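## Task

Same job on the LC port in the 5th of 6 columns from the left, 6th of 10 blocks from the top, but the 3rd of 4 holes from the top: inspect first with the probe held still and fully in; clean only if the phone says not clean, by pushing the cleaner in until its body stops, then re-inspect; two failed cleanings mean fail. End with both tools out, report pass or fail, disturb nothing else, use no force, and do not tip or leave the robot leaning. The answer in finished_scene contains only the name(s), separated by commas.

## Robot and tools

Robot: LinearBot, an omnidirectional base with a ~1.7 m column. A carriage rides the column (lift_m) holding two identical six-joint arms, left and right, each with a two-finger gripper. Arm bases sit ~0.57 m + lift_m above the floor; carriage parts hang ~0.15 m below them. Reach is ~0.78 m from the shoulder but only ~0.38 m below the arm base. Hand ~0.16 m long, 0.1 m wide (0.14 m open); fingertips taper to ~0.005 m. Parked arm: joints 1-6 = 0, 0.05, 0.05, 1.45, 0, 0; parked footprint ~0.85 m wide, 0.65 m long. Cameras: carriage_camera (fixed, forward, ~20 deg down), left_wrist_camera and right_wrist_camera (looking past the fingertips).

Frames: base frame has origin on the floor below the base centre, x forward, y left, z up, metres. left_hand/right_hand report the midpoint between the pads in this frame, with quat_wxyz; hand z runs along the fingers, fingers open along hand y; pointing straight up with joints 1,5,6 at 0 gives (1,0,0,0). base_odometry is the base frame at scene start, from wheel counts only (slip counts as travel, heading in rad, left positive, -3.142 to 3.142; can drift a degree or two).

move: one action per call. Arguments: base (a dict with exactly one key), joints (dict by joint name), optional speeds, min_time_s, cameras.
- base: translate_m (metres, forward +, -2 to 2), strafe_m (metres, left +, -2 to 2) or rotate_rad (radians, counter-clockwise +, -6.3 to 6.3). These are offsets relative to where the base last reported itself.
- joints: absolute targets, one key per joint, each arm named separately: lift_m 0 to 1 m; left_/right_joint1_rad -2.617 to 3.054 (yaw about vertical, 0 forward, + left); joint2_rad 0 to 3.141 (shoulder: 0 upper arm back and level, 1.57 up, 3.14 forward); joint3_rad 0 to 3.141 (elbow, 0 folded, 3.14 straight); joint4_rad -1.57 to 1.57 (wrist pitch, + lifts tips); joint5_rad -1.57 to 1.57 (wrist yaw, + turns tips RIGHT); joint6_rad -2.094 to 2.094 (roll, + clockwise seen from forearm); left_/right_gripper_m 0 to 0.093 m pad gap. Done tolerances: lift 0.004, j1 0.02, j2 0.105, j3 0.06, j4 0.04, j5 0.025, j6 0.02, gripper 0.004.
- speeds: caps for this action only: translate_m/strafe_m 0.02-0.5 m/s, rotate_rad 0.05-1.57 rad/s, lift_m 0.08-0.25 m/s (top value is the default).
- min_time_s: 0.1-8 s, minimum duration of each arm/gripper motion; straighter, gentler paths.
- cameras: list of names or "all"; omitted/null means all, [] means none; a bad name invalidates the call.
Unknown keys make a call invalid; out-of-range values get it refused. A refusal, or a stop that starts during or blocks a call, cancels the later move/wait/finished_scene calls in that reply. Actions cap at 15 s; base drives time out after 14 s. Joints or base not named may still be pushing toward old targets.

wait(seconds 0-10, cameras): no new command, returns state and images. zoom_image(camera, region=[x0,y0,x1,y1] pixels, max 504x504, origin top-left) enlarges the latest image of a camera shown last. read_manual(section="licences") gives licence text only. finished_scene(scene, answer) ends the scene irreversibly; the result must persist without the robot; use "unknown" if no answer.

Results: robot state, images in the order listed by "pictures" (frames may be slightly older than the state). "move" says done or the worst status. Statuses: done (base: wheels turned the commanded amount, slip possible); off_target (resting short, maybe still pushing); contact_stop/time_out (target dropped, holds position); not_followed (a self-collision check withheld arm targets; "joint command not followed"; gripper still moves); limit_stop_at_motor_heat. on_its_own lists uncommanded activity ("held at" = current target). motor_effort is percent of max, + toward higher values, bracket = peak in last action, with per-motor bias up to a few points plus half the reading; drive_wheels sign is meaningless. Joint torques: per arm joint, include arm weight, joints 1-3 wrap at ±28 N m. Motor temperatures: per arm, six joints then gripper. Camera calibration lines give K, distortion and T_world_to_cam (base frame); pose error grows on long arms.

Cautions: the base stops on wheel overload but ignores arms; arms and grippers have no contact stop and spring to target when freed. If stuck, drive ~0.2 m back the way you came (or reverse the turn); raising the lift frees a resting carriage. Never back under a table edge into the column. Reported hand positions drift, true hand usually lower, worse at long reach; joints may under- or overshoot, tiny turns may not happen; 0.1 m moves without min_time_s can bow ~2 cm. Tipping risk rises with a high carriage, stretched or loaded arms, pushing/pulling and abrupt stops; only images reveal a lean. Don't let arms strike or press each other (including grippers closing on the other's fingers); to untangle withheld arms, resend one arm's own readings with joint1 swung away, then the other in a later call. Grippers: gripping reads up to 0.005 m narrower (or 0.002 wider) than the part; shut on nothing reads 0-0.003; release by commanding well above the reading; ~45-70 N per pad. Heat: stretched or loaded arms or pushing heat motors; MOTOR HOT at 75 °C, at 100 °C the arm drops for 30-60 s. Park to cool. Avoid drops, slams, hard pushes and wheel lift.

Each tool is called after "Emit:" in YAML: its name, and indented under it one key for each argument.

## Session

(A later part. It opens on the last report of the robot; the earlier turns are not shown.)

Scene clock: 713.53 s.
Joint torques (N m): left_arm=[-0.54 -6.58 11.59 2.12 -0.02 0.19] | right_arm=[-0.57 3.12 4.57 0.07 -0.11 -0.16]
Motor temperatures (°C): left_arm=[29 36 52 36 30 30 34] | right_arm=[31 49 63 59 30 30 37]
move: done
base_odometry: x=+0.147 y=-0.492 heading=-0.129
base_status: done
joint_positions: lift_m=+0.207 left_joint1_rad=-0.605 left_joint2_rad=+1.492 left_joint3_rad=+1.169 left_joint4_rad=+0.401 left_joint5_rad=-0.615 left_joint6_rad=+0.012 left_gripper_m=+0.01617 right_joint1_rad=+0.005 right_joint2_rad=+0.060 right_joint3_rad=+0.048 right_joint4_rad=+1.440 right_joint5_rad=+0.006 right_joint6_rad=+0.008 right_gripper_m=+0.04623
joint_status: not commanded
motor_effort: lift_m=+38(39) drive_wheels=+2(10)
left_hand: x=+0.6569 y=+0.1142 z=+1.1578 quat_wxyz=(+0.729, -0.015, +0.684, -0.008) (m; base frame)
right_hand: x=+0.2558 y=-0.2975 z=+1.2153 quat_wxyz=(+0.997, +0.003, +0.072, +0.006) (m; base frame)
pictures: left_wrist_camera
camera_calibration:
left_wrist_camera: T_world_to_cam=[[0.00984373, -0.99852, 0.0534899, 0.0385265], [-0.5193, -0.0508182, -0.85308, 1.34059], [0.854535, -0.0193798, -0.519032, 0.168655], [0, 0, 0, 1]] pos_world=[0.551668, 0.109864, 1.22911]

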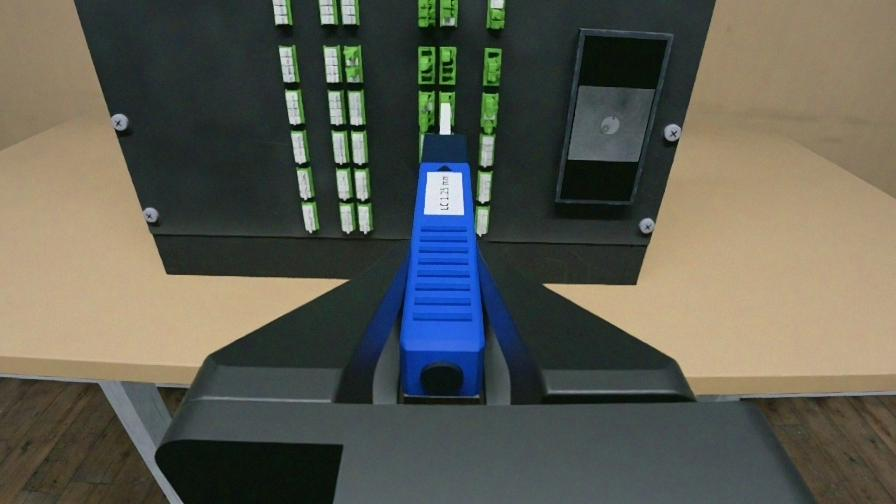

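Emit:
move:
  base: {"translate_m": 0.045}
  joints: {"lift_m": 0.2165}
  speeds: {"translate_m": 0.06, "lift_m": 0.08}
  cameras: ["left_wrist_camera"]

Emit:
zoom_image:
  camera: "left_wrist_camera"
  region: [420, 60, 480, 140]

Scene clock: 722.97 s.
Joint torques (N m): left_arm=[-0.57 -6.91 10.86 2.18 -0.03 0.19] | right_arm=[-0.55 3.29 4.48 0.07 -0.1 -0.16]
Motor temperatures (°C): left_arm=[29 36 53 37 30 30 34] | right_arm=[31 47 62 57 30 30 37]
move: done
base_odometry: x=+0.192 y=-0.498 heading=-0.129
base_status: done
joint_positions: lift_m=+0.216 left_joint1_rad=-0.605 left_joint2_rad=+1.495 left_joint3_rad=+1.175 left_joint4_rad=+0.397 left_joint5_rad=-0.615 left_joint6_rad=+0.012 left_gripper_m=+0.01617 right_joint1_rad=+0.005 right_joint2_rad=+0.060 right_joint3_rad=+0.048 right_joint4_rad=+1.438 right_joint5_rad=+0.006 right_joint6_rad=+0.008 right_gripper_m=+0.04623
joint_status: all done
motor_effort: lift_m=+39(47) drive_wheels=-2(11)
left_hand: x=+0.6575 y=+0.1138 z=+1.1680 quat_wxyz=(+0.729, -0.015, +0.684, -0.008) (m; base frame)
right_hand: x=+0.2562 y=-0.2975 z=+1.2241 quat_wxyz=(+0.997, +0.003, +0.072, +0.006) (m; base frame)
pictures: left_wrist_camera
camera_calibration:
left_wrist_camera: T_world_to_cam=[[0.00984373, -0.99852, 0.0534899, 0.0375765], [-0.5193, -0.0508182, -0.85308, 1.34953], [0.854535, -0.0193798, -0.519032, 0.173514], [0, 0, 0, 1]] pos_world=[0.552168, 0.109464, 1.23931]

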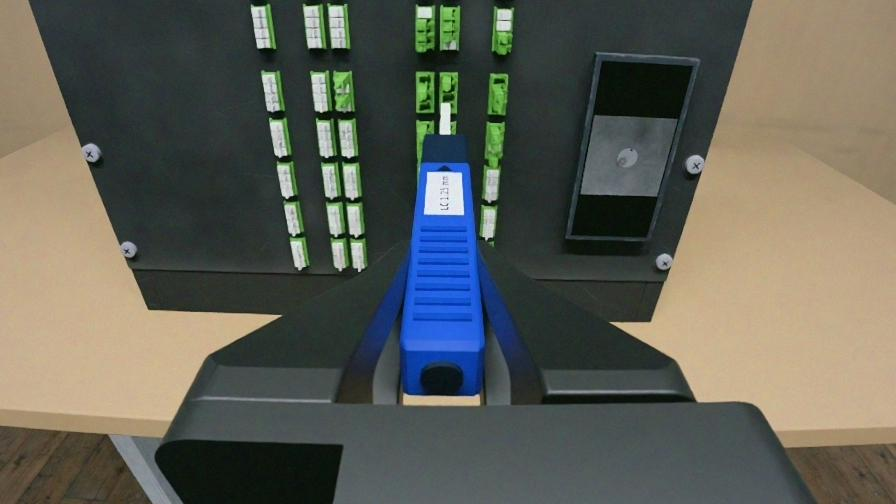

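Scaled by 6.300 from the camera's 896x504 image, which has a finer 1280x720 frame.

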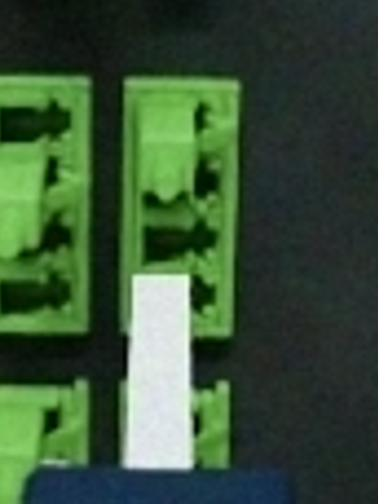

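Emit:
move:
  base: {"translate_m": 0.011}
  joints: {"lift_m": 0.2188}
  speeds: {"translate_m": 0.03, "lift_m": 0.08}
  cameras: ["left_wrist_camera"]

Emit:
zoom_image:
  camera: "left_wrist_camera"
  region: [430, 90, 460, 120]

Emit:
zoom_image:
  camera: "left_wrist_camera"
  region: [420, 60, 480, 140]

Scene clock: 731.13 s.
Joint torques (N m): left_arm=[-0.53 -7.02 10.71 2.18 -0.03 0.19] | right_arm=[-0.44 3.25 4.48 0.09 -0.12 -0.17]
Motor temperatures (°C): left_arm=[29 37 52 37 30 30 34] | right_arm=[31 46 62 56 30 30 37]
move: done
base_odometry: x=+0.203 y=-0.499 heading=-0.128
base_status: done
joint_positions: lift_m=+0.219 left_joint1_rad=-0.605 left_joint2_rad=+1.496 left_joint3_rad=+1.177 left_joint4_rad=+0.395 left_joint5_rad=-0.615 left_joint6_rad=+0.012 left_gripper_m=+0.01617 right_joint1_rad=+0.005 right_joint2_rad=+0.060 right_joint3_rad=+0.048 right_joint4_rad=+1.438 right_joint5_rad=+0.006 right_joint6_rad=+0.008 right_gripper_m=+0.04623
joint_status: all done
motor_effort: lift_m=+41(45) drive_wheels=+3(14)
left_hand: x=+0.6577 y=+0.1136 z=+1.1701 quat_wxyz=(+0.729, -0.015, +0.685, -0.007) (m; base frame)
right_hand: x=+0.2562 y=-0.2975 z=+1.2264 quat_wxyz=(+0.997, +0.003, +0.072, +0.006) (m; base frame)
pictures: left_wrist_camera
camera_calibration:
left_wrist_camera: T_world_to_cam=[[0.00992382, -0.998558, 0.0527625, 0.0381174], [-0.520095, -0.0502207, -0.852631, 1.35142], [0.854051, -0.0189801, -0.519843, 0.175539], [0, 0, 0, 1]] pos_world=[0.552569, 0.109263, 1.2415]

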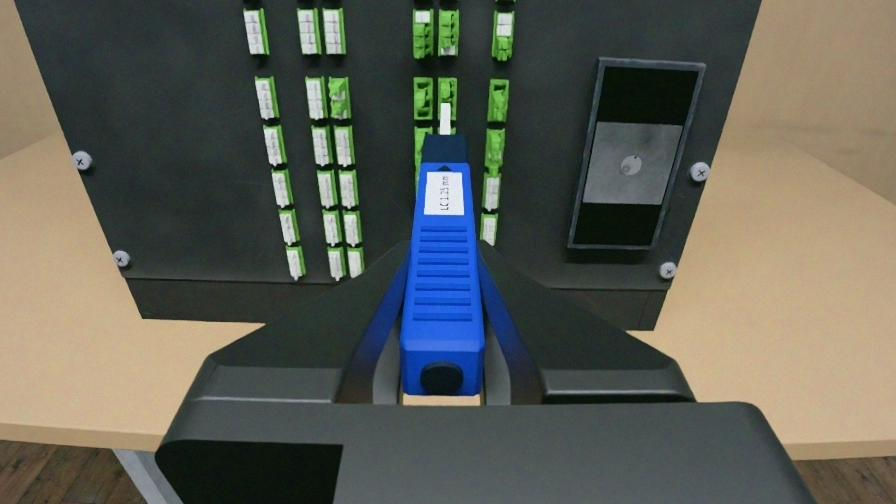

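Scaled by 16.800 from the camera's 896x504 image, which has a finer 1280x720 frame.

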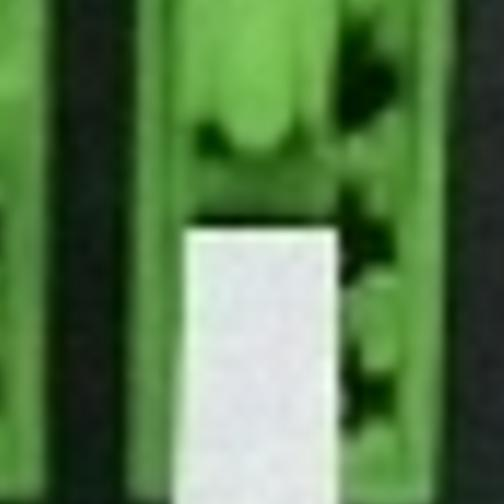

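Scaled by 6.300 from the camera's 896x504 image, which has a finer 1280x720 frame.

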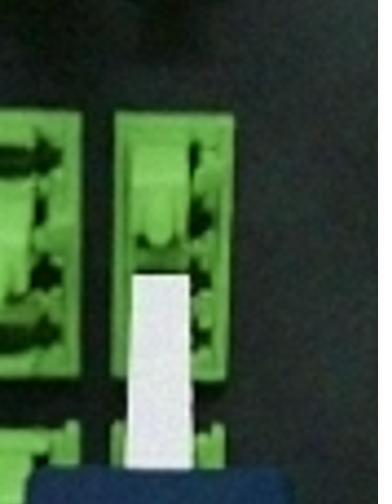

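Emit:
move:
  base: {"translate_m": 0.003}
  speeds: {"translate_m": 0.02}
  cameras: ["left_wrist_camera"]

Emit:
zoom_image:
  camera: "left_wrist_camera"
  region: [430, 90, 460, 120]

Scene clock: 739.83 s.
Joint torques (N m): left_arm=[-0.55 -7.05 10.74 2.2 -0.02 0.19] | right_arm=[-0.53 3.25 4.57 0.11 -0.13 -0.15]
Motor temperatures (°C): left_arm=[29 37 52 37 30 30 34] | right_arm=[31 45 62 55 30 30 37]
move: done
base_odometry: x=+0.206 y=-0.499 heading=-0.128
base_status: done
joint_positions: lift_m=+0.219 left_joint1_rad=-0.605 left_joint2_rad=+1.496 left_joint3_rad=+1.177 left_joint4_rad=+0.394 left_joint5_rad=-0.615 left_joint6_rad=+0.013 left_gripper_m=+0.01617 right_joint1_rad=+0.005 right_joint2_rad=+0.060 right_joint3_rad=+0.048 right_joint4_rad=+1.438 right_joint5_rad=+0.006 right_joint6_rad=+0.008 right_gripper_m=+0.04623
joint_status: not commanded
motor_effort: lift_m=+39(42) drive_wheels=-2(11)
left_hand: x=+0.6579 y=+0.1135 z=+1.1694 quat_wxyz=(+0.728, -0.014, +0.685, -0.007) (m; base frame)
right_hand: x=+0.2562 y=-0.2975 z=+1.2264 quat_wxyz=(+0.997, +0.003, +0.072, +0.006) (m; base frame)
pictures: left_wrist_camera
camera_calibration:
left_wrist_camera: T_world_to_cam=[[0.0104227, -0.99864, 0.0510923, 0.0397439], [-0.521739, -0.0490197, -0.851696, 1.35076], [0.853041, -0.0177799, -0.52154, 0.177548], [0, 0, 0, 1]] pos_world=[0.552873, 0.10906, 1.241]

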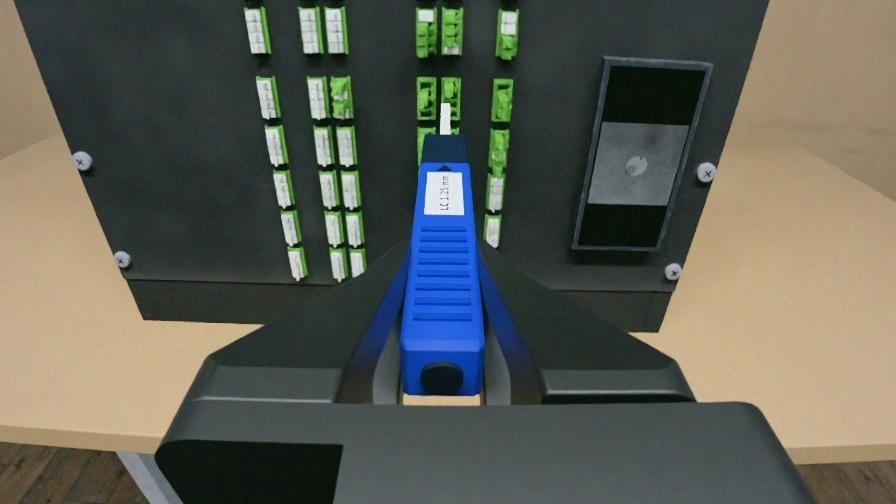

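Scaled by 16.800 from the camera's 896x504 image, which has a finer 1280x720 frame.

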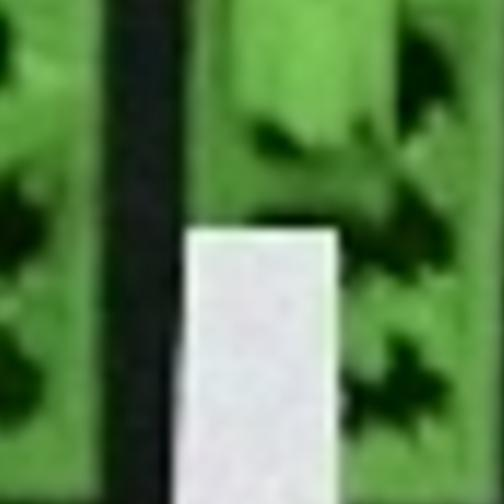

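Emit:
move:
  joints: {"left_joint1_rad": -0.6105}
  cameras: ["left_wrist_camera"]

Emit:
zoom_image:
  camera: "left_wrist_camera"
  region: [430, 90, 460, 120]

Scene clock: 743.57 s.
Joint torques (N m): left_arm=[-0.96 -7.08 10.74 2.19 -0.03 0.19] | right_arm=[-0.47 3.3 4.44 0.1 -0.11 -0.15]
Motor temperatures (°C): left_arm=[29 37 52 38 30 30 34] | right_arm=[31 45 61 55 30 30 37]
move: done
base_odometry: x=+0.206 y=-0.499 heading=-0.128
base_status: not commanded
joint_positions: lift_m=+0.219 left_joint1_rad=-0.605 left_joint2_rad=+1.496 left_joint3_rad=+1.177 left_joint4_rad=+0.394 left_joint5_rad=-0.615 left_joint6_rad=+0.013 left_gripper_m=+0.01617 right_joint1_rad=+0.005 right_joint2_rad=+0.060 right_joint3_rad=+0.048 right_joint4_rad=+1.438 right_joint5_rad=+0.006 right_joint6_rad=+0.008 right_gripper_m=+0.04623
joint_status: all done
motor_effort: lift_m=+40(42) drive_wheels=-2(2)
left_hand: x=+0.6579 y=+0.1135 z=+1.1694 quat_wxyz=(+0.728, -0.014, +0.685, -0.007) (m; base frame)
right_hand: x=+0.2562 y=-0.2975 z=+1.2264 quat_wxyz=(+0.997, +0.003, +0.072, +0.006) (m; base frame)
pictures: left_wrist_camera
camera_calibration:
left_wrist_camera: T_world_to_cam=[[0.0104227, -0.99864, 0.0510923, 0.0397439], [-0.521739, -0.0490197, -0.851696, 1.35076], [0.853041, -0.0177799, -0.52154, 0.177548], [0, 0, 0, 1]] pos_world=[0.552873, 0.10906, 1.241]

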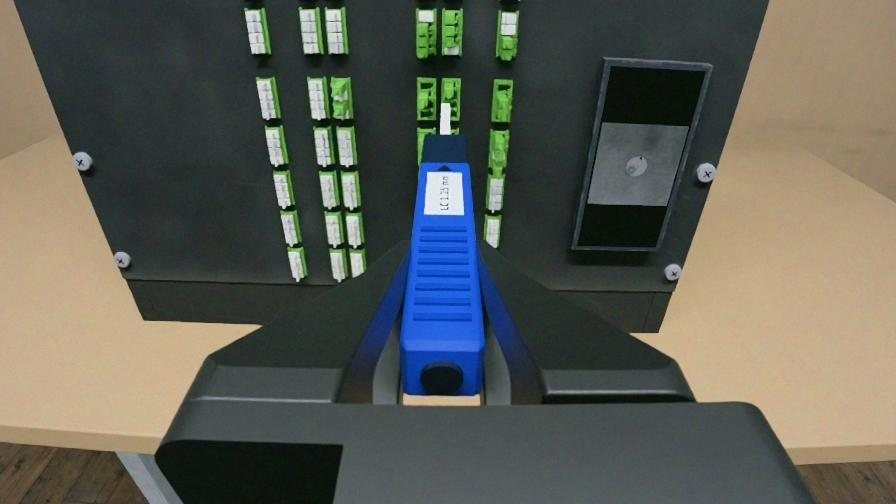

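Scaled by 16.800 from the camera's 896x504 image, which has a finer 1280x720 frame.

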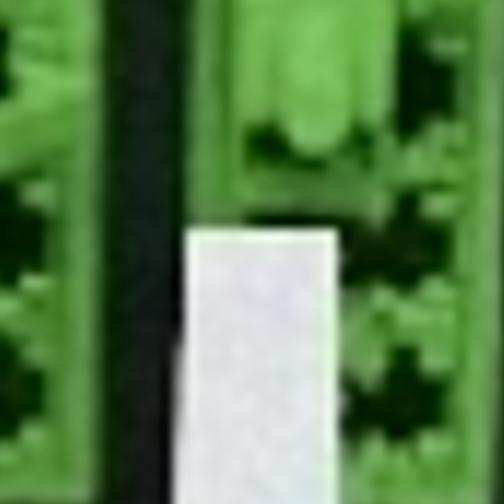

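Emit:
move:
  joints: {"left_joint1_rad": -0.614}
  cameras: ["left_wrist_camera"]

Emit:
zoom_image:
  camera: "left_wrist_camera"
  region: [430, 90, 460, 120]

Scene clock: 745.50 s.
Joint torques (N m): left_arm=[-1.05 -7.05 10.73 2.19 -0.03 0.18] | right_arm=[-0.44 3.22 4.6 0.06 -0.11 -0.13]
Motor temperatures (°C): left_arm=[29 37 52 38 30 30 34] | right_arm=[31 44 61 54 30 30 37]
move: done
base_odometry: x=+0.206 y=-0.499 heading=-0.128
base_status: not commanded
joint_positions: lift_m=+0.219 left_joint1_rad=-0.607 left_joint2_rad=+1.496 left_joint3_rad=+1.177 left_joint4_rad=+0.394 left_joint5_rad=-0.615 left_joint6_rad=+0.013 left_gripper_m=+0.01617 right_joint1_rad=+0.005 right_joint2_rad=+0.060 right_joint3_rad=+0.048 right_joint4_rad=+1.438 right_joint5_rad=+0.006 right_joint6_rad=+0.008 right_gripper_m=+0.04623
joint_status: all done
motor_effort: lift_m=+41(41) drive_wheels=-2(2)
left_hand: x=+0.6574 y=+0.1124 z=+1.1694 quat_wxyz=(+0.728, -0.013, +0.685, -0.008) (m; base frame)
right_hand: x=+0.2562 y=-0.2975 z=+1.2264 quat_wxyz=(+0.997, +0.003, +0.072, +0.006) (m; base frame)
pictures: left_wrist_camera
camera_calibration:
left_wrist_camera: T_world_to_cam=[[0.0077329, -0.998664, 0.0510975, 0.0403408], [-0.521849, -0.0476192, -0.851708, 1.35037], [0.853003, -0.020079, -0.52152, 0.178216], [0, 0, 0, 1]] pos_world=[0.552359, 0.108169, 1.241]

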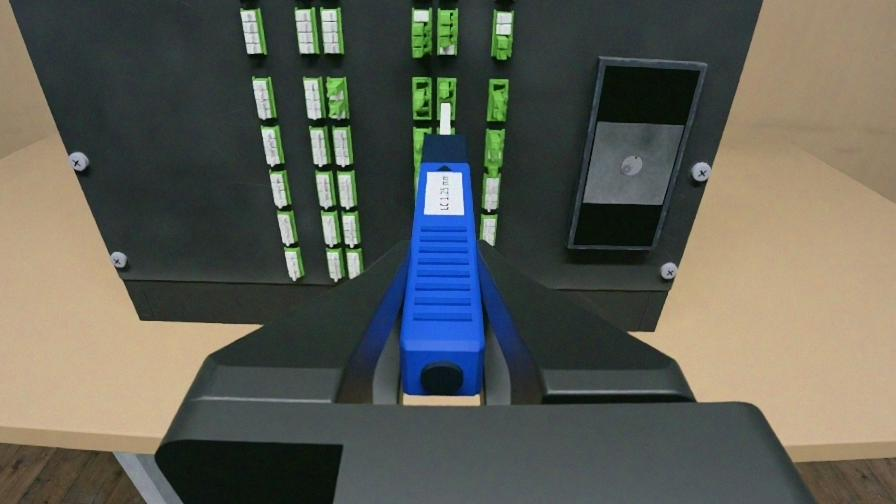

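Scaled by 16.800 from the camera's 896x504 image, which has a finer 1280x720 frame.

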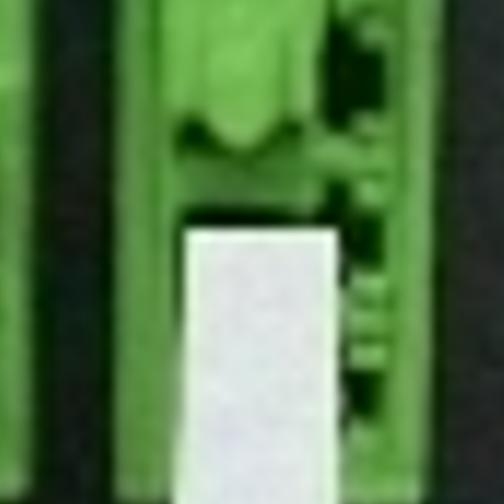

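Emit:
move:
  joints: {"left_joint1_rad": -0.605}
  cameras: ["left_wrist_camera"]

Emit:
zoom_image:
  camera: "left_wrist_camera"
  region: [430, 90, 460, 120]

Scene clock: 749.50 s.
Joint torques (N m): left_arm=[-0.2 -7.04 10.71 2.19 -0.02 0.18] | right_arm=[-0.49 3.26 4.48 0.09 -0.11 -0.15]
Motor temperatures (°C): left_arm=[29 37 52 38 30 30 34] | right_arm=[31 44 61 54 30 30 37]
move: done
base_odometry: x=+0.206 y=-0.499 heading=-0.128
base_status: not commanded
joint_positions: lift_m=+0.219 left_joint1_rad=-0.607 left_joint2_rad=+1.496 left_joint3_rad=+1.177 left_joint4_rad=+0.394 left_joint5_rad=-0.615 left_joint6_rad=+0.013 left_gripper_m=+0.01617 right_joint1_rad=+0.005 right_joint2_rad=+0.060 right_joint3_rad=+0.048 right_joint4_rad=+1.438 right_joint5_rad=+0.006 right_joint6_rad=+0.008 right_gripper_m=+0.04623
joint_status: all done
motor_effort: lift_m=+40(42) drive_wheels=-2(2)
left_hand: x=+0.6574 y=+0.1124 z=+1.1694 quat_wxyz=(+0.728, -0.013, +0.685, -0.008) (m; base frame)
right_hand: x=+0.2562 y=-0.2975 z=+1.2264 quat_wxyz=(+0.997, +0.003, +0.072, +0.006) (m; base frame)
pictures: left_wrist_camera
camera_calibration:
left_wrist_camera: T_world_to_cam=[[0.0077329, -0.998664, 0.0510975, 0.0403408], [-0.521849, -0.0476192, -0.851708, 1.35037], [0.853003, -0.020079, -0.52152, 0.178216], [0, 0, 0, 1]] pos_world=[0.552359, 0.108169, 1.241]

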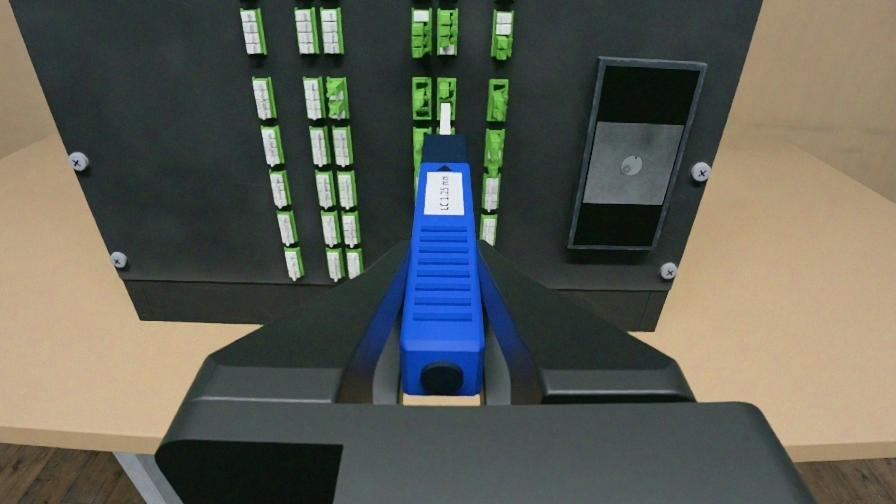

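Scaled by 16.800 from the camera's 896x504 image, which has a finer 1280x720 frame.

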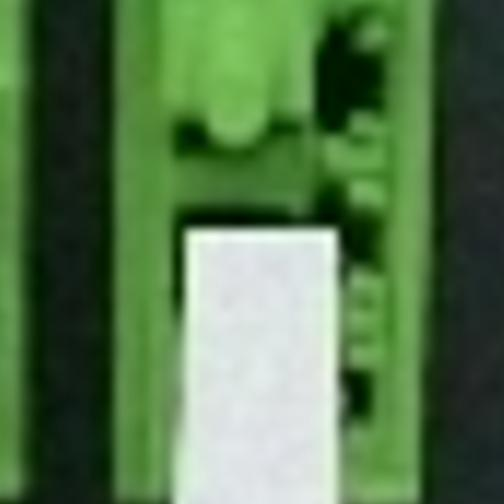

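Emit:
move:
  joints: {"left_joint1_rad": -0.6025}
  cameras: ["left_wrist_camera"]

Emit:
zoom_image:
  camera: "left_wrist_camera"
  region: [430, 90, 460, 120]

Scene clock: 751.50 s.
Joint torques (N m): left_arm=[0.06 -7.02 10.71 2.19 -0.03 0.18] | right_arm=[-0.51 3.26 4.48 0.08 -0.12 -0.15]
Motor temperatures (°C): left_arm=[29 37 52 38 30 30 34] | right_arm=[31 44 61 54 30 30 37]
move: done
base_odometry: x=+0.206 y=-0.499 heading=-0.128
base_status: not commanded
joint_positions: lift_m=+0.219 left_joint1_rad=-0.607 left_joint2_rad=+1.496 left_joint3_rad=+1.177 left_joint4_rad=+0.394 left_joint5_rad=-0.615 left_joint6_rad=+0.013 left_gripper_m=+0.01617 right_joint1_rad=+0.005 right_joint2_rad=+0.060 right_joint3_rad=+0.048 right_joint4_rad=+1.438 right_joint5_rad=+0.006 right_joint6_rad=+0.008 right_gripper_m=+0.04623
joint_status: all done
motor_effort: lift_m=+41(41) drive_wheels=-2(2)
left_hand: x=+0.6574 y=+0.1124 z=+1.1694 quat_wxyz=(+0.728, -0.013, +0.685, -0.008) (m; base frame)
right_hand: x=+0.2562 y=-0.2975 z=+1.2264 quat_wxyz=(+0.997, +0.003, +0.072, +0.006) (m; base frame)
pictures: left_wrist_camera
camera_calibration:
left_wrist_camera: T_world_to_cam=[[0.0077329, -0.998664, 0.0510975, 0.0403408], [-0.521849, -0.0476192, -0.851708, 1.35037], [0.853003, -0.020079, -0.52152, 0.178216], [0, 0, 0, 1]] pos_world=[0.552359, 0.108169, 1.241]

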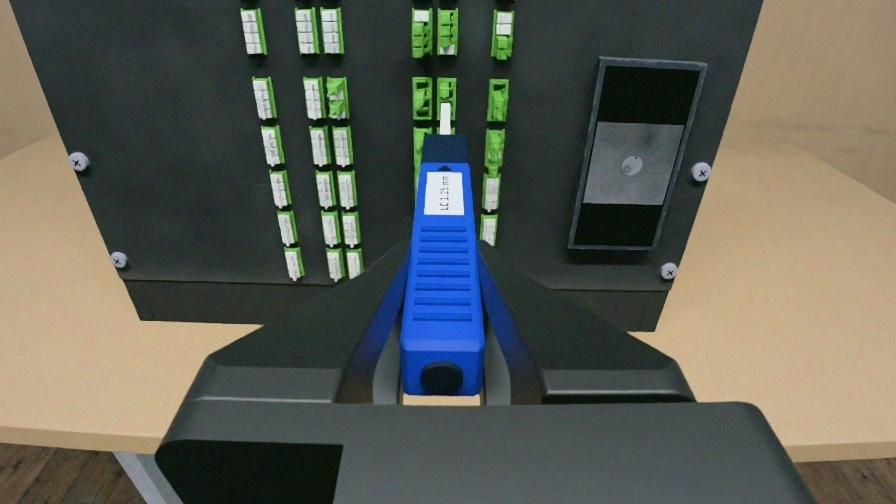

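Scaled by 16.800 from the camera's 896x504 image, which has a finer 1280x720 frame.

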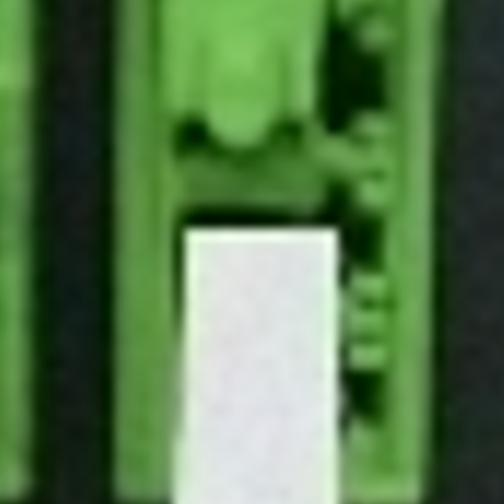

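Emit:
move:
  base: {"translate_m": 0.002}
  speeds: {"translate_m": 0.02}
  cameras: ["left_wrist_camera"]

Emit:
zoom_image:
  camera: "left_wrist_camera"
  region: [430, 90, 460, 120]

Scene clock: 754.80 s.
Joint torques (N m): left_arm=[-0.25 -7.19 10.7 2.2 -0.04 0.19] | right_arm=[-0.44 3.26 4.51 0.09 -0.09 -0.16]
Motor temperatures (°C): left_arm=[29 37 52 38 30 30 34] | right_arm=[31 44 61 53 30 30 37]
move: done
base_odometry: x=+0.208 y=-0.499 heading=-0.128
base_status: done
joint_positions: lift_m=+0.219 left_joint1_rad=-0.606 left_joint2_rad=+1.498 left_joint3_rad=+1.177 left_joint4_rad=+0.393 left_joint5_rad=-0.616 left_joint6_rad=+0.013 left_gripper_m=+0.01617 right_joint1_rad=+0.005 right_joint2_rad=+0.060 right_joint3_rad=+0.048 right_joint4_rad=+1.438 right_joint5_rad=+0.006 right_joint6_rad=+0.008 right_gripper_m=+0.04623
joint_status: not commanded
motor_effort: lift_m=+40(41) drive_wheels=+2(11)
left_hand: x=+0.6581 y=+0.1130 z=+1.1687 quat_wxyz=(+0.728, -0.014, +0.686, -0.006) (m; base frame)
right_hand: x=+0.2562 y=-0.2975 z=+1.2264 quat_wxyz=(+0.997, +0.003, +0.072, +0.006) (m; base frame)
pictures: left_wrist_camera
camera_calibration:
left_wrist_camera: T_world_to_cam=[[0.0101002, -0.998696, 0.0500337, 0.0406701], [-0.523116, -0.0479204, -0.850913, 1.35004], [0.852201, -0.0175791, -0.522918, 0.179121], [0, 0, 0, 1]] pos_world=[0.553173, 0.10846, 1.2404]

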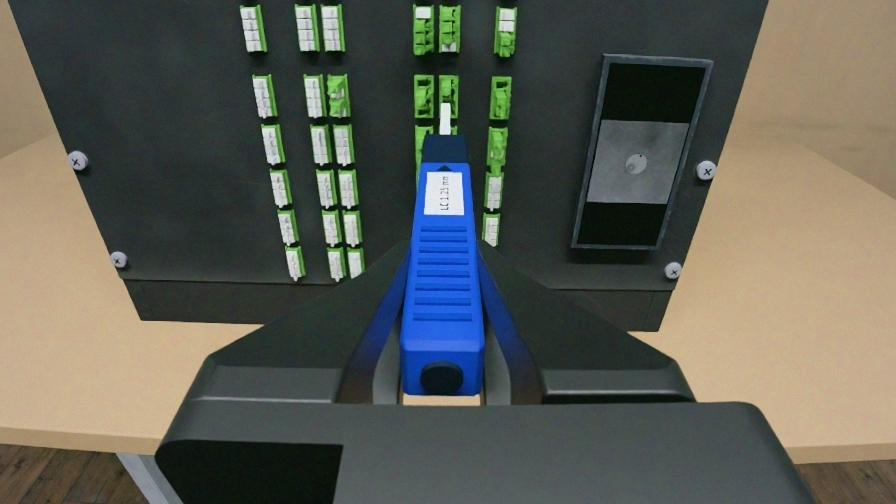

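Scaled by 16.800 from the camera's 896x504 image, which has a finer 1280x720 frame.

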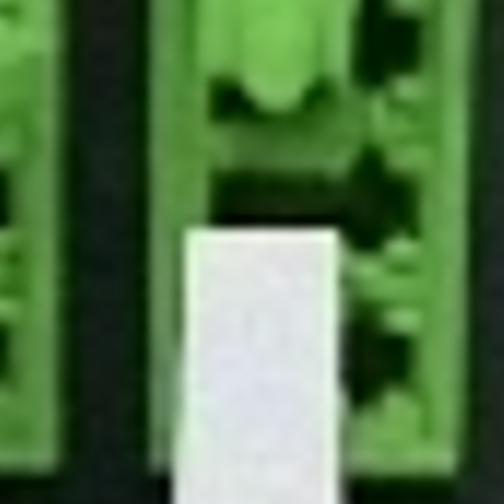

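Emit:
move:
  joints: {"left_joint1_rad": -0.6128, "lift_m": 0.2197}
  cameras: ["left_wrist_camera"]

Emit:
zoom_image:
  camera: "left_wrist_camera"
  region: [430, 90, 460, 120]

Scene clock: 758.73 s.
Joint torques (N m): left_arm=[-1.07 -7.25 10.74 2.21 -0.02 0.18] | right_arm=[-0.53 3.22 4.63 0.07 -0.11 -0.15]
Motor temperatures (°C): left_arm=[29 37 52 39 30 30 34] | right_arm=[31 43 61 53 30 30 37]
move: done
base_odometry: x=+0.208 y=-0.499 heading=-0.128
base_status: not commanded
joint_positions: lift_m=+0.219 left_joint1_rad=-0.606 left_joint2_rad=+1.498 left_joint3_rad=+1.177 left_joint4_rad=+0.393 left_joint5_rad=-0.616 left_joint6_rad=+0.013 left_gripper_m=+0.01617 right_joint1_rad=+0.005 right_joint2_rad=+0.060 right_joint3_rad=+0.048 right_joint4_rad=+1.438 right_joint5_rad=+0.006 right_joint6_rad=+0.008 right_gripper_m=+0.04623
joint_status: all done
motor_effort: lift_m=+41(44) drive_wheels=+2(2)
left_hand: x=+0.6581 y=+0.1130 z=+1.1695 quat_wxyz=(+0.728, -0.014, +0.686, -0.006) (m; base frame)
right_hand: x=+0.2562 y=-0.2975 z=+1.2272 quat_wxyz=(+0.997, +0.003, +0.072, +0.006) (m; base frame)
pictures: left_wrist_camera
camera_calibration:
left_wrist_camera: T_world_to_cam=[[0.0101002, -0.998696, 0.0500337, 0.040625], [-0.523116, -0.0479204, -0.850913, 1.35081], [0.852201, -0.0175791, -0.522918, 0.179591], [0, 0, 0, 1]] pos_world=[0.553173, 0.10846, 1.2413]

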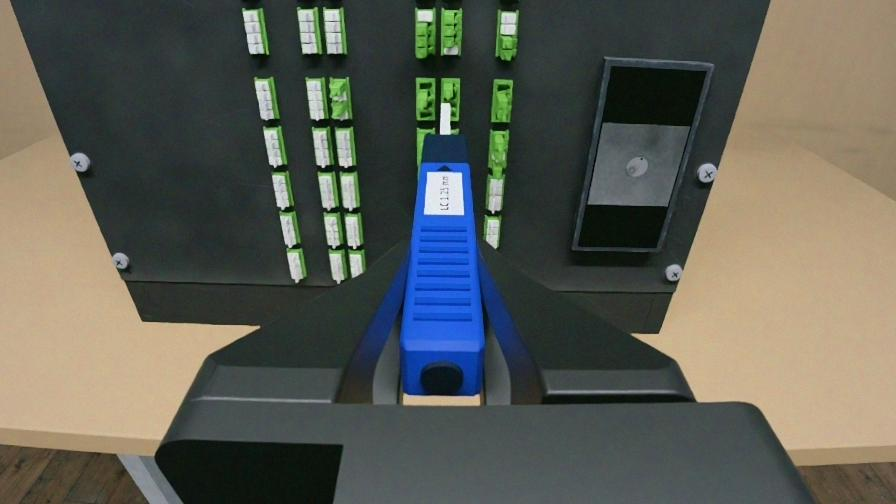

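Scaled by 16.800 from the camera's 896x504 image, which has a finer 1280x720 frame.

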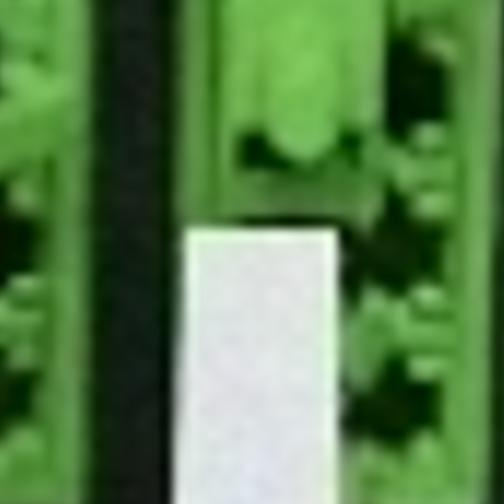

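Emit:
move:
  joints: {"left_joint1_rad": -0.6142}
  cameras: []

Emit:
wait:
  seconds: 0.5
  cameras: ["left_wrist_camera"]

Emit:
zoom_image:
  camera: "left_wrist_camera"
  region: [430, 90, 460, 120]

Scene clock: 768.87 s.
Joint torques (N m): left_arm=[-1.22 -7.25 10.71 2.2 -0.02 0.19] | right_arm=[-0.47 3.28 4.44 0.07 -0.11 -0.15]
Motor temperatures (°C): left_arm=[29 38 53 39 30 30 34] | right_arm=[31 43 60 51 30 30 37]
move: done
base_odometry: x=+0.208 y=-0.499 heading=-0.128
base_status: not commanded
joint_positions: lift_m=+0.219 left_joint1_rad=-0.606 left_joint2_rad=+1.498 left_joint3_rad=+1.177 left_joint4_rad=+0.393 left_joint5_rad=-0.616 left_joint6_rad=+0.013 left_gripper_m=+0.01617 right_joint1_rad=+0.005 right_joint2_rad=+0.060 right_joint3_rad=+0.048 right_joint4_rad=+1.438 right_joint5_rad=+0.006 right_joint6_rad=+0.008 right_gripper_m=+0.04623
joint_status: all done
motor_effort: lift_m=+41(42) drive_wheels=+2(2)
left_hand: x=+0.6581 y=+0.1130 z=+1.1695 quat_wxyz=(+0.728, -0.014, +0.686, -0.006) (m; base frame)
right_hand: x=+0.2562 y=-0.2975 z=+1.2272 quat_wxyz=(+0.997, +0.003, +0.072, +0.006) (m; base frame)
pictures: none
No camera images: "cameras" was empty.

Scene clock: 769.37 s.
Joint torques (N m): left_arm=[-1.24 -7.25 10.7 2.2 -0.01 0.18] | right_arm=[-0.42 3.17 4.49 0.09 -0.1 -0.17]
Motor temperatures (°C): left_arm=[29 38 53 39 30 30 34] | right_arm=[31 43 60 51 30 30 37]
base_odometry: x=+0.208 y=-0.499 heading=-0.128
base_status: not commanded
joint_positions: lift_m=+0.219 left_joint1_rad=-0.606 left_joint2_rad=+1.498 left_joint3_rad=+1.177 left_joint4_rad=+0.393 left_joint5_rad=-0.616 left_joint6_rad=+0.013 left_gripper_m=+0.01617 right_joint1_rad=+0.005 right_joint2_rad=+0.060 right_joint3_rad=+0.048 right_joint4_rad=+1.438 right_joint5_rad=+0.006 right_joint6_rad=+0.008 right_gripper_m=+0.04623
joint_status: all done
motor_effort: lift_m=+41(42) drive_wheels=+2(2)
left_hand: x=+0.6581 y=+0.1130 z=+1.1695 quat_wxyz=(+0.728, -0.014, +0.686, -0.006) (m; base frame)
right_hand: x=+0.2562 y=-0.2975 z=+1.2272 quat_wxyz=(+0.997, +0.003, +0.072, +0.006) (m; base frame)
wait: 0.50 s; at rest by 0.27 s
pictures: left_wrist_camera
camera_calibration:
left_wrist_camera: T_world_to_cam=[[0.0101002, -0.998696, 0.0500337, 0.040625], [-0.523116, -0.0479204, -0.850913, 1.35081], [0.852201, -0.0175791, -0.522918, 0.179591], [0, 0, 0, 1]] pos_world=[0.553173, 0.10846, 1.2413]

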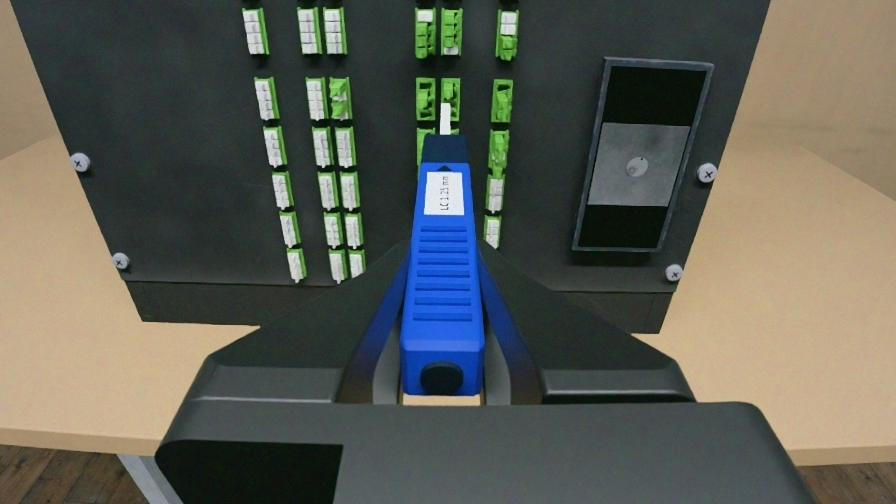

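Scaled by 16.800 from the camera's 896x504 image, which has a finer 1280x720 frame.

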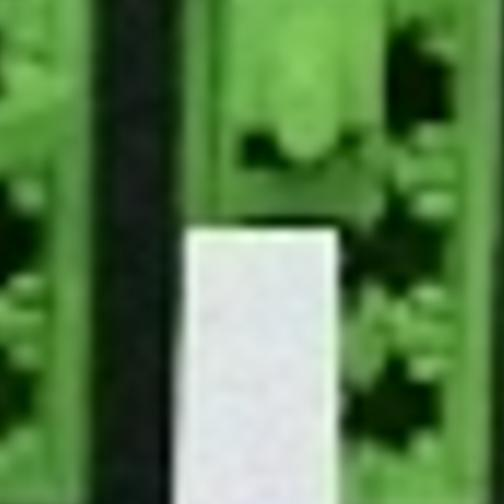

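Emit:
move:
  joints: {"left_joint1_rad": -0.6165}
  cameras: ["left_wrist_camera"]

Emit:
zoom_image:
  camera: "left_wrist_camera"
  region: [430, 90, 460, 120]

Scene clock: 771.57 s.
Joint torques (N m): left_arm=[-0.98 -7.19 10.71 2.21 -0.02 0.19] | right_arm=[-0.43 3.28 4.51 0.09 -0.11 -0.15]
Motor temperatures (°C): left_arm=[29 38 53 39 30 30 34] | right_arm=[31 43 60 51 30 30 37]
move: done
base_odometry: x=+0.208 y=-0.499 heading=-0.128
base_status: not commanded
joint_positions: lift_m=+0.219 left_joint1_rad=-0.611 left_joint2_rad=+1.498 left_joint3_rad=+1.177 left_joint4_rad=+0.393 left_joint5_rad=-0.616 left_joint6_rad=+0.013 left_gripper_m=+0.01617 right_joint1_rad=+0.005 right_joint2_rad=+0.060 right_joint3_rad=+0.048 right_joint4_rad=+1.438 right_joint5_rad=+0.006 right_joint6_rad=+0.008 right_gripper_m=+0.04623
joint_status: all done
motor_effort: lift_m=+41(42) drive_wheels=+2(2)
left_hand: x=+0.6572 y=+0.1109 z=+1.1695 quat_wxyz=(+0.728, -0.012, +0.686, -0.008) (m; base frame)
right_hand: x=+0.2562 y=-0.2975 z=+1.2272 quat_wxyz=(+0.997, +0.003, +0.072, +0.006) (m; base frame)
pictures: left_wrist_camera
camera_calibration:
left_wrist_camera: T_world_to_cam=[[0.00516693, -0.998735, 0.0500149, 0.0418038], [-0.523353, -0.0453196, -0.85091, 1.3501], [0.852101, -0.0217788, -0.522925, 0.180866], [0, 0, 0, 1]] pos_world=[0.552246, 0.106876, 1.2413]

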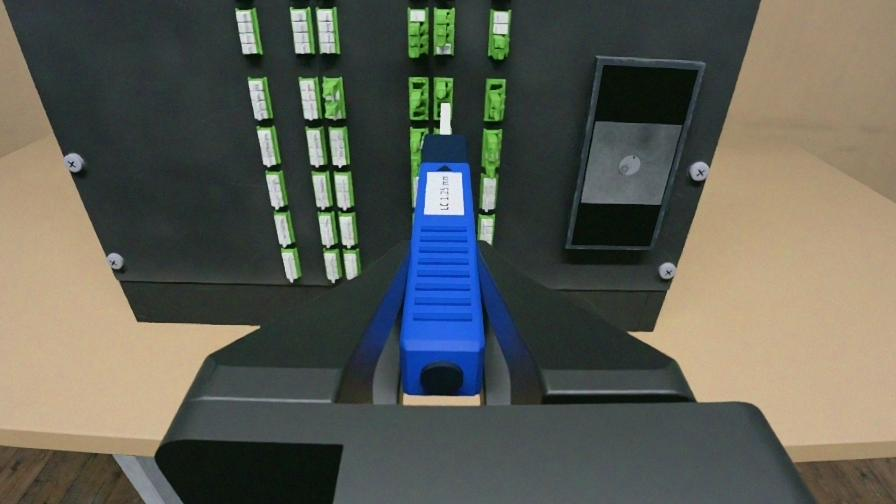

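Scaled by 16.800 from the camera's 896x504 image, which has a finer 1280x720 frame.

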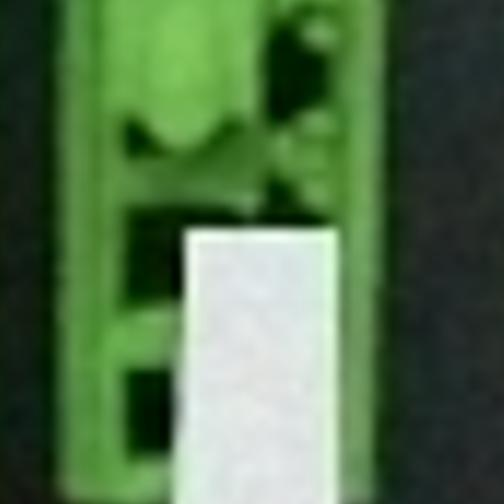

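Emit:
move:
  base: {"translate_m": 0.002}
  speeds: {"translate_m": 0.02}
  cameras: []

Emit:
wait:
  seconds: 0.5
  cameras: ["left_wrist_camera"]

Emit:
zoom_image:
  camera: "left_wrist_camera"
  region: [430, 90, 460, 120]

Scene clock: 776.67 s.
Joint torques (N m): left_arm=[-0.76 -7.36 10.78 2.19 -0.02 0.19] | right_arm=[-0.51 3.26 4.41 0.05 -0.11 -0.14]
Motor temperatures (°C): left_arm=[29 38 53 40 30 30 34] | right_arm=[31 42 60 51 30 30 37]
move: done
base_odometry: x=+0.210 y=-0.499 heading=-0.128
base_status: done
joint_positions: lift_m=+0.219 left_joint1_rad=-0.613 left_joint2_rad=+1.499 left_joint3_rad=+1.177 left_joint4_rad=+0.393 left_joint5_rad=-0.616 left_joint6_rad=+0.013 left_gripper_m=+0.01617 right_joint1_rad=+0.005 right_joint2_rad=+0.060 right_joint3_rad=+0.048 right_joint4_rad=+1.438 right_joint5_rad=+0.006 right_joint6_rad=+0.008 right_gripper_m=+0.04623
joint_status: not commanded
motor_effort: lift_m=+41(42) drive_wheels=+2(13)
left_hand: x=+0.6570 y=+0.1098 z=+1.1689 quat_wxyz=(+0.727, -0.011, +0.686, -0.008) (m; base frame)
right_hand: x=+0.2563 y=-0.2975 z=+1.2272 quat_wxyz=(+0.997, +0.003, +0.073, +0.006) (m; base frame)
pictures: none
No camera images: "cameras" was empty.

Scene clock: 777.17 s.
Joint torques (N m): left_arm=[-0.73 -7.32 10.77 2.21 -0.02 0.19] | right_arm=[-0.43 3.25 4.51 0.09 -0.1 -0.16]
Motor temperatures (°C): left_arm=[29 38 53 40 30 30 34] | right_arm=[31 42 60 51 30 30 37]
base_odometry: x=+0.210 y=-0.499 heading=-0.128
base_status: done
joint_positions: lift_m=+0.219 left_joint1_rad=-0.613 left_joint2_rad=+1.499 left_joint3_rad=+1.177 left_joint4_rad=+0.393 left_joint5_rad=-0.616 left_joint6_rad=+0.013 left_gripper_m=+0.01617 right_joint1_rad=+0.005 right_joint2_rad=+0.060 right_joint3_rad=+0.048 right_joint4_rad=+1.438 right_joint5_rad=+0.006 right_joint6_rad=+0.008 right_gripper_m=+0.04623
joint_status: not commanded
motor_effort: lift_m=+41(42) drive_wheels=+2(13)
left_hand: x=+0.6570 y=+0.1098 z=+1.1689 quat_wxyz=(+0.727, -0.011, +0.686, -0.008) (m; base frame)
right_hand: x=+0.2562 y=-0.2975 z=+1.2272 quat_wxyz=(+0.997, +0.003, +0.072, +0.006) (m; base frame)
wait: 0.50 s; at rest by 0.27 s
pictures: left_wrist_camera
camera_calibration:
left_wrist_camera: T_world_to_cam=[[0.00367864, -0.998782, 0.0492017, 0.0426704], [-0.524506, -0.043818, -0.850279, 1.34927], [0.851399, -0.0226787, -0.524028, 0.182525], [0, 0, 0, 1]] pos_world=[0.552139, 0.10588, 1.2408]

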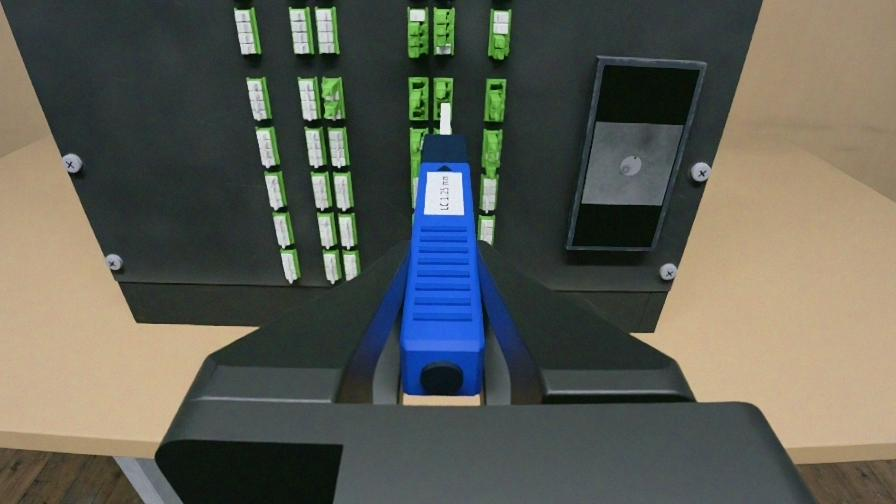

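Scaled by 16.800 from the camera's 896x504 image, which has a finer 1280x720 frame.

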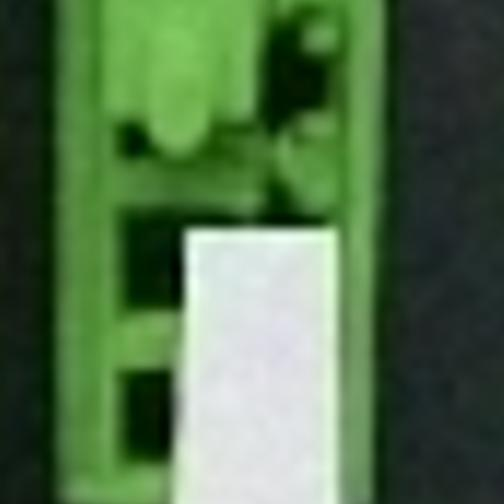

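Emit:
move:
  joints: {"left_joint1_rad": -0.603}
  cameras: []

Emit:
move:
  base: {"translate_m": 0.002}
  speeds: {"translate_m": 0.02}
  cameras: []

Emit:
wait:
  seconds: 0.4
  cameras: ["left_wrist_camera"]

Emit:
zoom_image:
  camera: "left_wrist_camera"
  region: [430, 90, 460, 120]

Scene clock: 783.13 s.
Joint torques (N m): left_arm=[0.23 -7.35 10.73 2.21 -0.01 0.19] | right_arm=[-0.54 3.26 4.64 0.08 -0.12 -0.17]
Motor temperatures (°C): left_arm=[29 38 53 40 30 30 34] | right_arm=[31 42 60 50 30 30 37]
move: done
base_odometry: x=+0.210 y=-0.499 heading=-0.128
base_status: not commanded
joint_positions: lift_m=+0.219 left_joint1_rad=-0.610 left_joint2_rad=+1.499 left_joint3_rad=+1.177 left_joint4_rad=+0.393 left_joint5_rad=-0.616 left_joint6_rad=+0.013 left_gripper_m=+0.01617 right_joint1_rad=+0.005 right_joint2_rad=+0.060 right_joint3_rad=+0.048 right_joint4_rad=+1.438 right_joint5_rad=+0.006 right_joint6_rad=+0.008 right_gripper_m=+0.04623
joint_status: all done
motor_effort: lift_m=+42(42) drive_wheels=+2(2)
left_hand: x=+0.6576 y=+0.1112 z=+1.1689 quat_wxyz=(+0.727, -0.012, +0.686, -0.007) (m; base frame)
right_hand: x=+0.2562 y=-0.2975 z=+1.2272 quat_wxyz=(+0.997, +0.003, +0.072, +0.006) (m; base frame)
pictures: none
No camera images: "cameras" was empty.

Scene clock: 783.77 s.
Joint torques (N m): left_arm=[-0.01 -7.42 10.71 2.21 -0.01 0.19] | right_arm=[-0.51 3.29 4.38 0.11 -0.1 -0.17]
Motor temperatures (°C): left_arm=[29 38 53 40 30 30 34] | right_arm=[31 42 60 50 30 30 37]
move: done
base_odometry: x=+0.212 y=-0.500 heading=-0.127
base_status: done
joint_positions: lift_m=+0.219 left_joint1_rad=-0.607 left_joint2_rad=+1.500 left_joint3_rad=+1.177 left_joint4_rad=+0.393 left_joint5_rad=-0.616 left_joint6_rad=+0.013 left_gripper_m=+0.01617 right_joint1_rad=+0.005 right_joint2_rad=+0.060 right_joint3_rad=+0.048 right_joint4_rad=+1.438 right_joint5_rad=+0.006 right_joint6_rad=+0.008 right_gripper_m=+0.04623
joint_status: not commanded
motor_effort: lift_m=+40(42) drive_wheels=+2(18)
left_hand: x=+0.6582 y=+0.1122 z=+1.1686 quat_wxyz=(+0.727, -0.013, +0.687, -0.006) (m; base frame)
right_hand: x=+0.2563 y=-0.2975 z=+1.2272 quat_wxyz=(+0.997, +0.003, +0.073, +0.006) (m; base frame)
pictures: none
No camera images: "cameras" was empty.

Scene clock: 784.17 s.
Joint torques (N m): left_arm=[-0.03 -7.45 10.71 2.22 0 0.19] | right_arm=[-0.5 3.22 4.37 0.08 -0.1 -0.17]
Motor temperatures (°C): left_arm=[29 38 53 40 30 30 34] | right_arm=[31 42 60 50 30 30 37]
base_odometry: x=+0.212 y=-0.500 heading=-0.127
base_status: done
joint_positions: lift_m=+0.219 left_joint1_rad=-0.607 left_joint2_rad=+1.500 left_joint3_rad=+1.177 left_joint4_rad=+0.393 left_joint5_rad=-0.616 left_joint6_rad=+0.013 left_gripper_m=+0.01617 right_joint1_rad=+0.005 right_joint2_rad=+0.060 right_joint3_rad=+0.048 right_joint4_rad=+1.438 right_joint5_rad=+0.006 right_joint6_rad=+0.008 right_gripper_m=+0.04623
joint_status: not commanded
motor_effort: lift_m=+41(42) drive_wheels=+2(18)
left_hand: x=+0.6582 y=+0.1122 z=+1.1686 quat_wxyz=(+0.727, -0.013, +0.687, -0.006) (m; base frame)
right_hand: x=+0.2562 y=-0.2975 z=+1.2272 quat_wxyz=(+0.997, +0.003, +0.072, +0.006) (m; base frame)
wait: 0.40 s; at rest by 0.27 s
pictures: left_wrist_camera
camera_calibration:
left_wrist_camera: T_world_to_cam=[[0.00940808, -0.998767, 0.0487405, 0.04186], [-0.524739, -0.0464233, -0.849997, 1.34979], [0.851211, -0.0175792, -0.524528, 0.181535], [0, 0, 0, 1]] pos_world=[0.553371, 0.107662, 1.2405]

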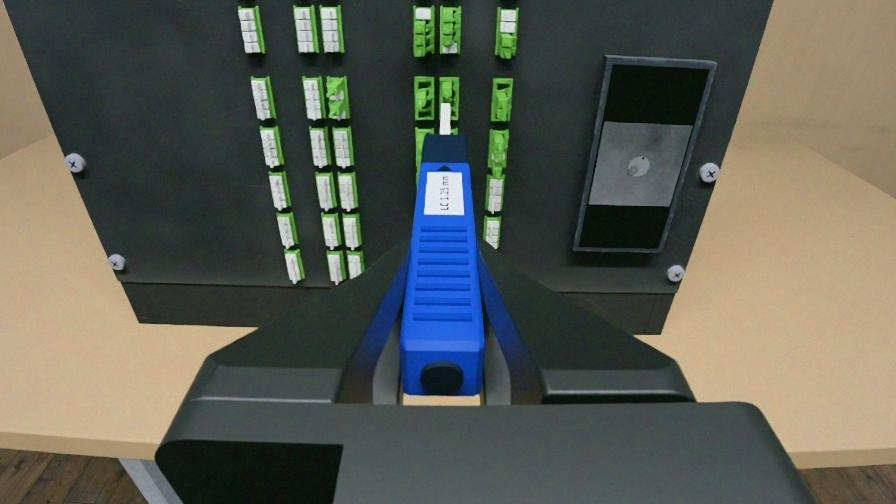

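Scaled by 16.800 from the camera's 896x504 image, which has a finer 1280x720 frame.

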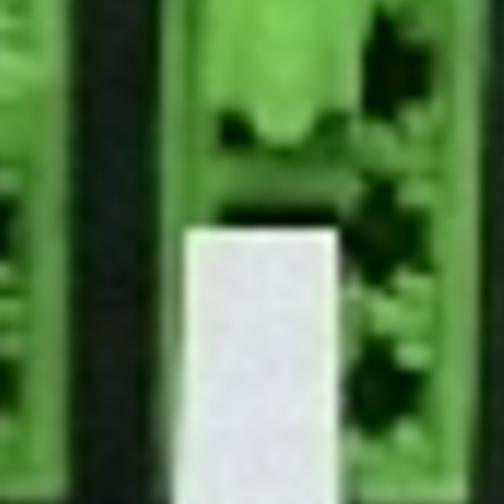

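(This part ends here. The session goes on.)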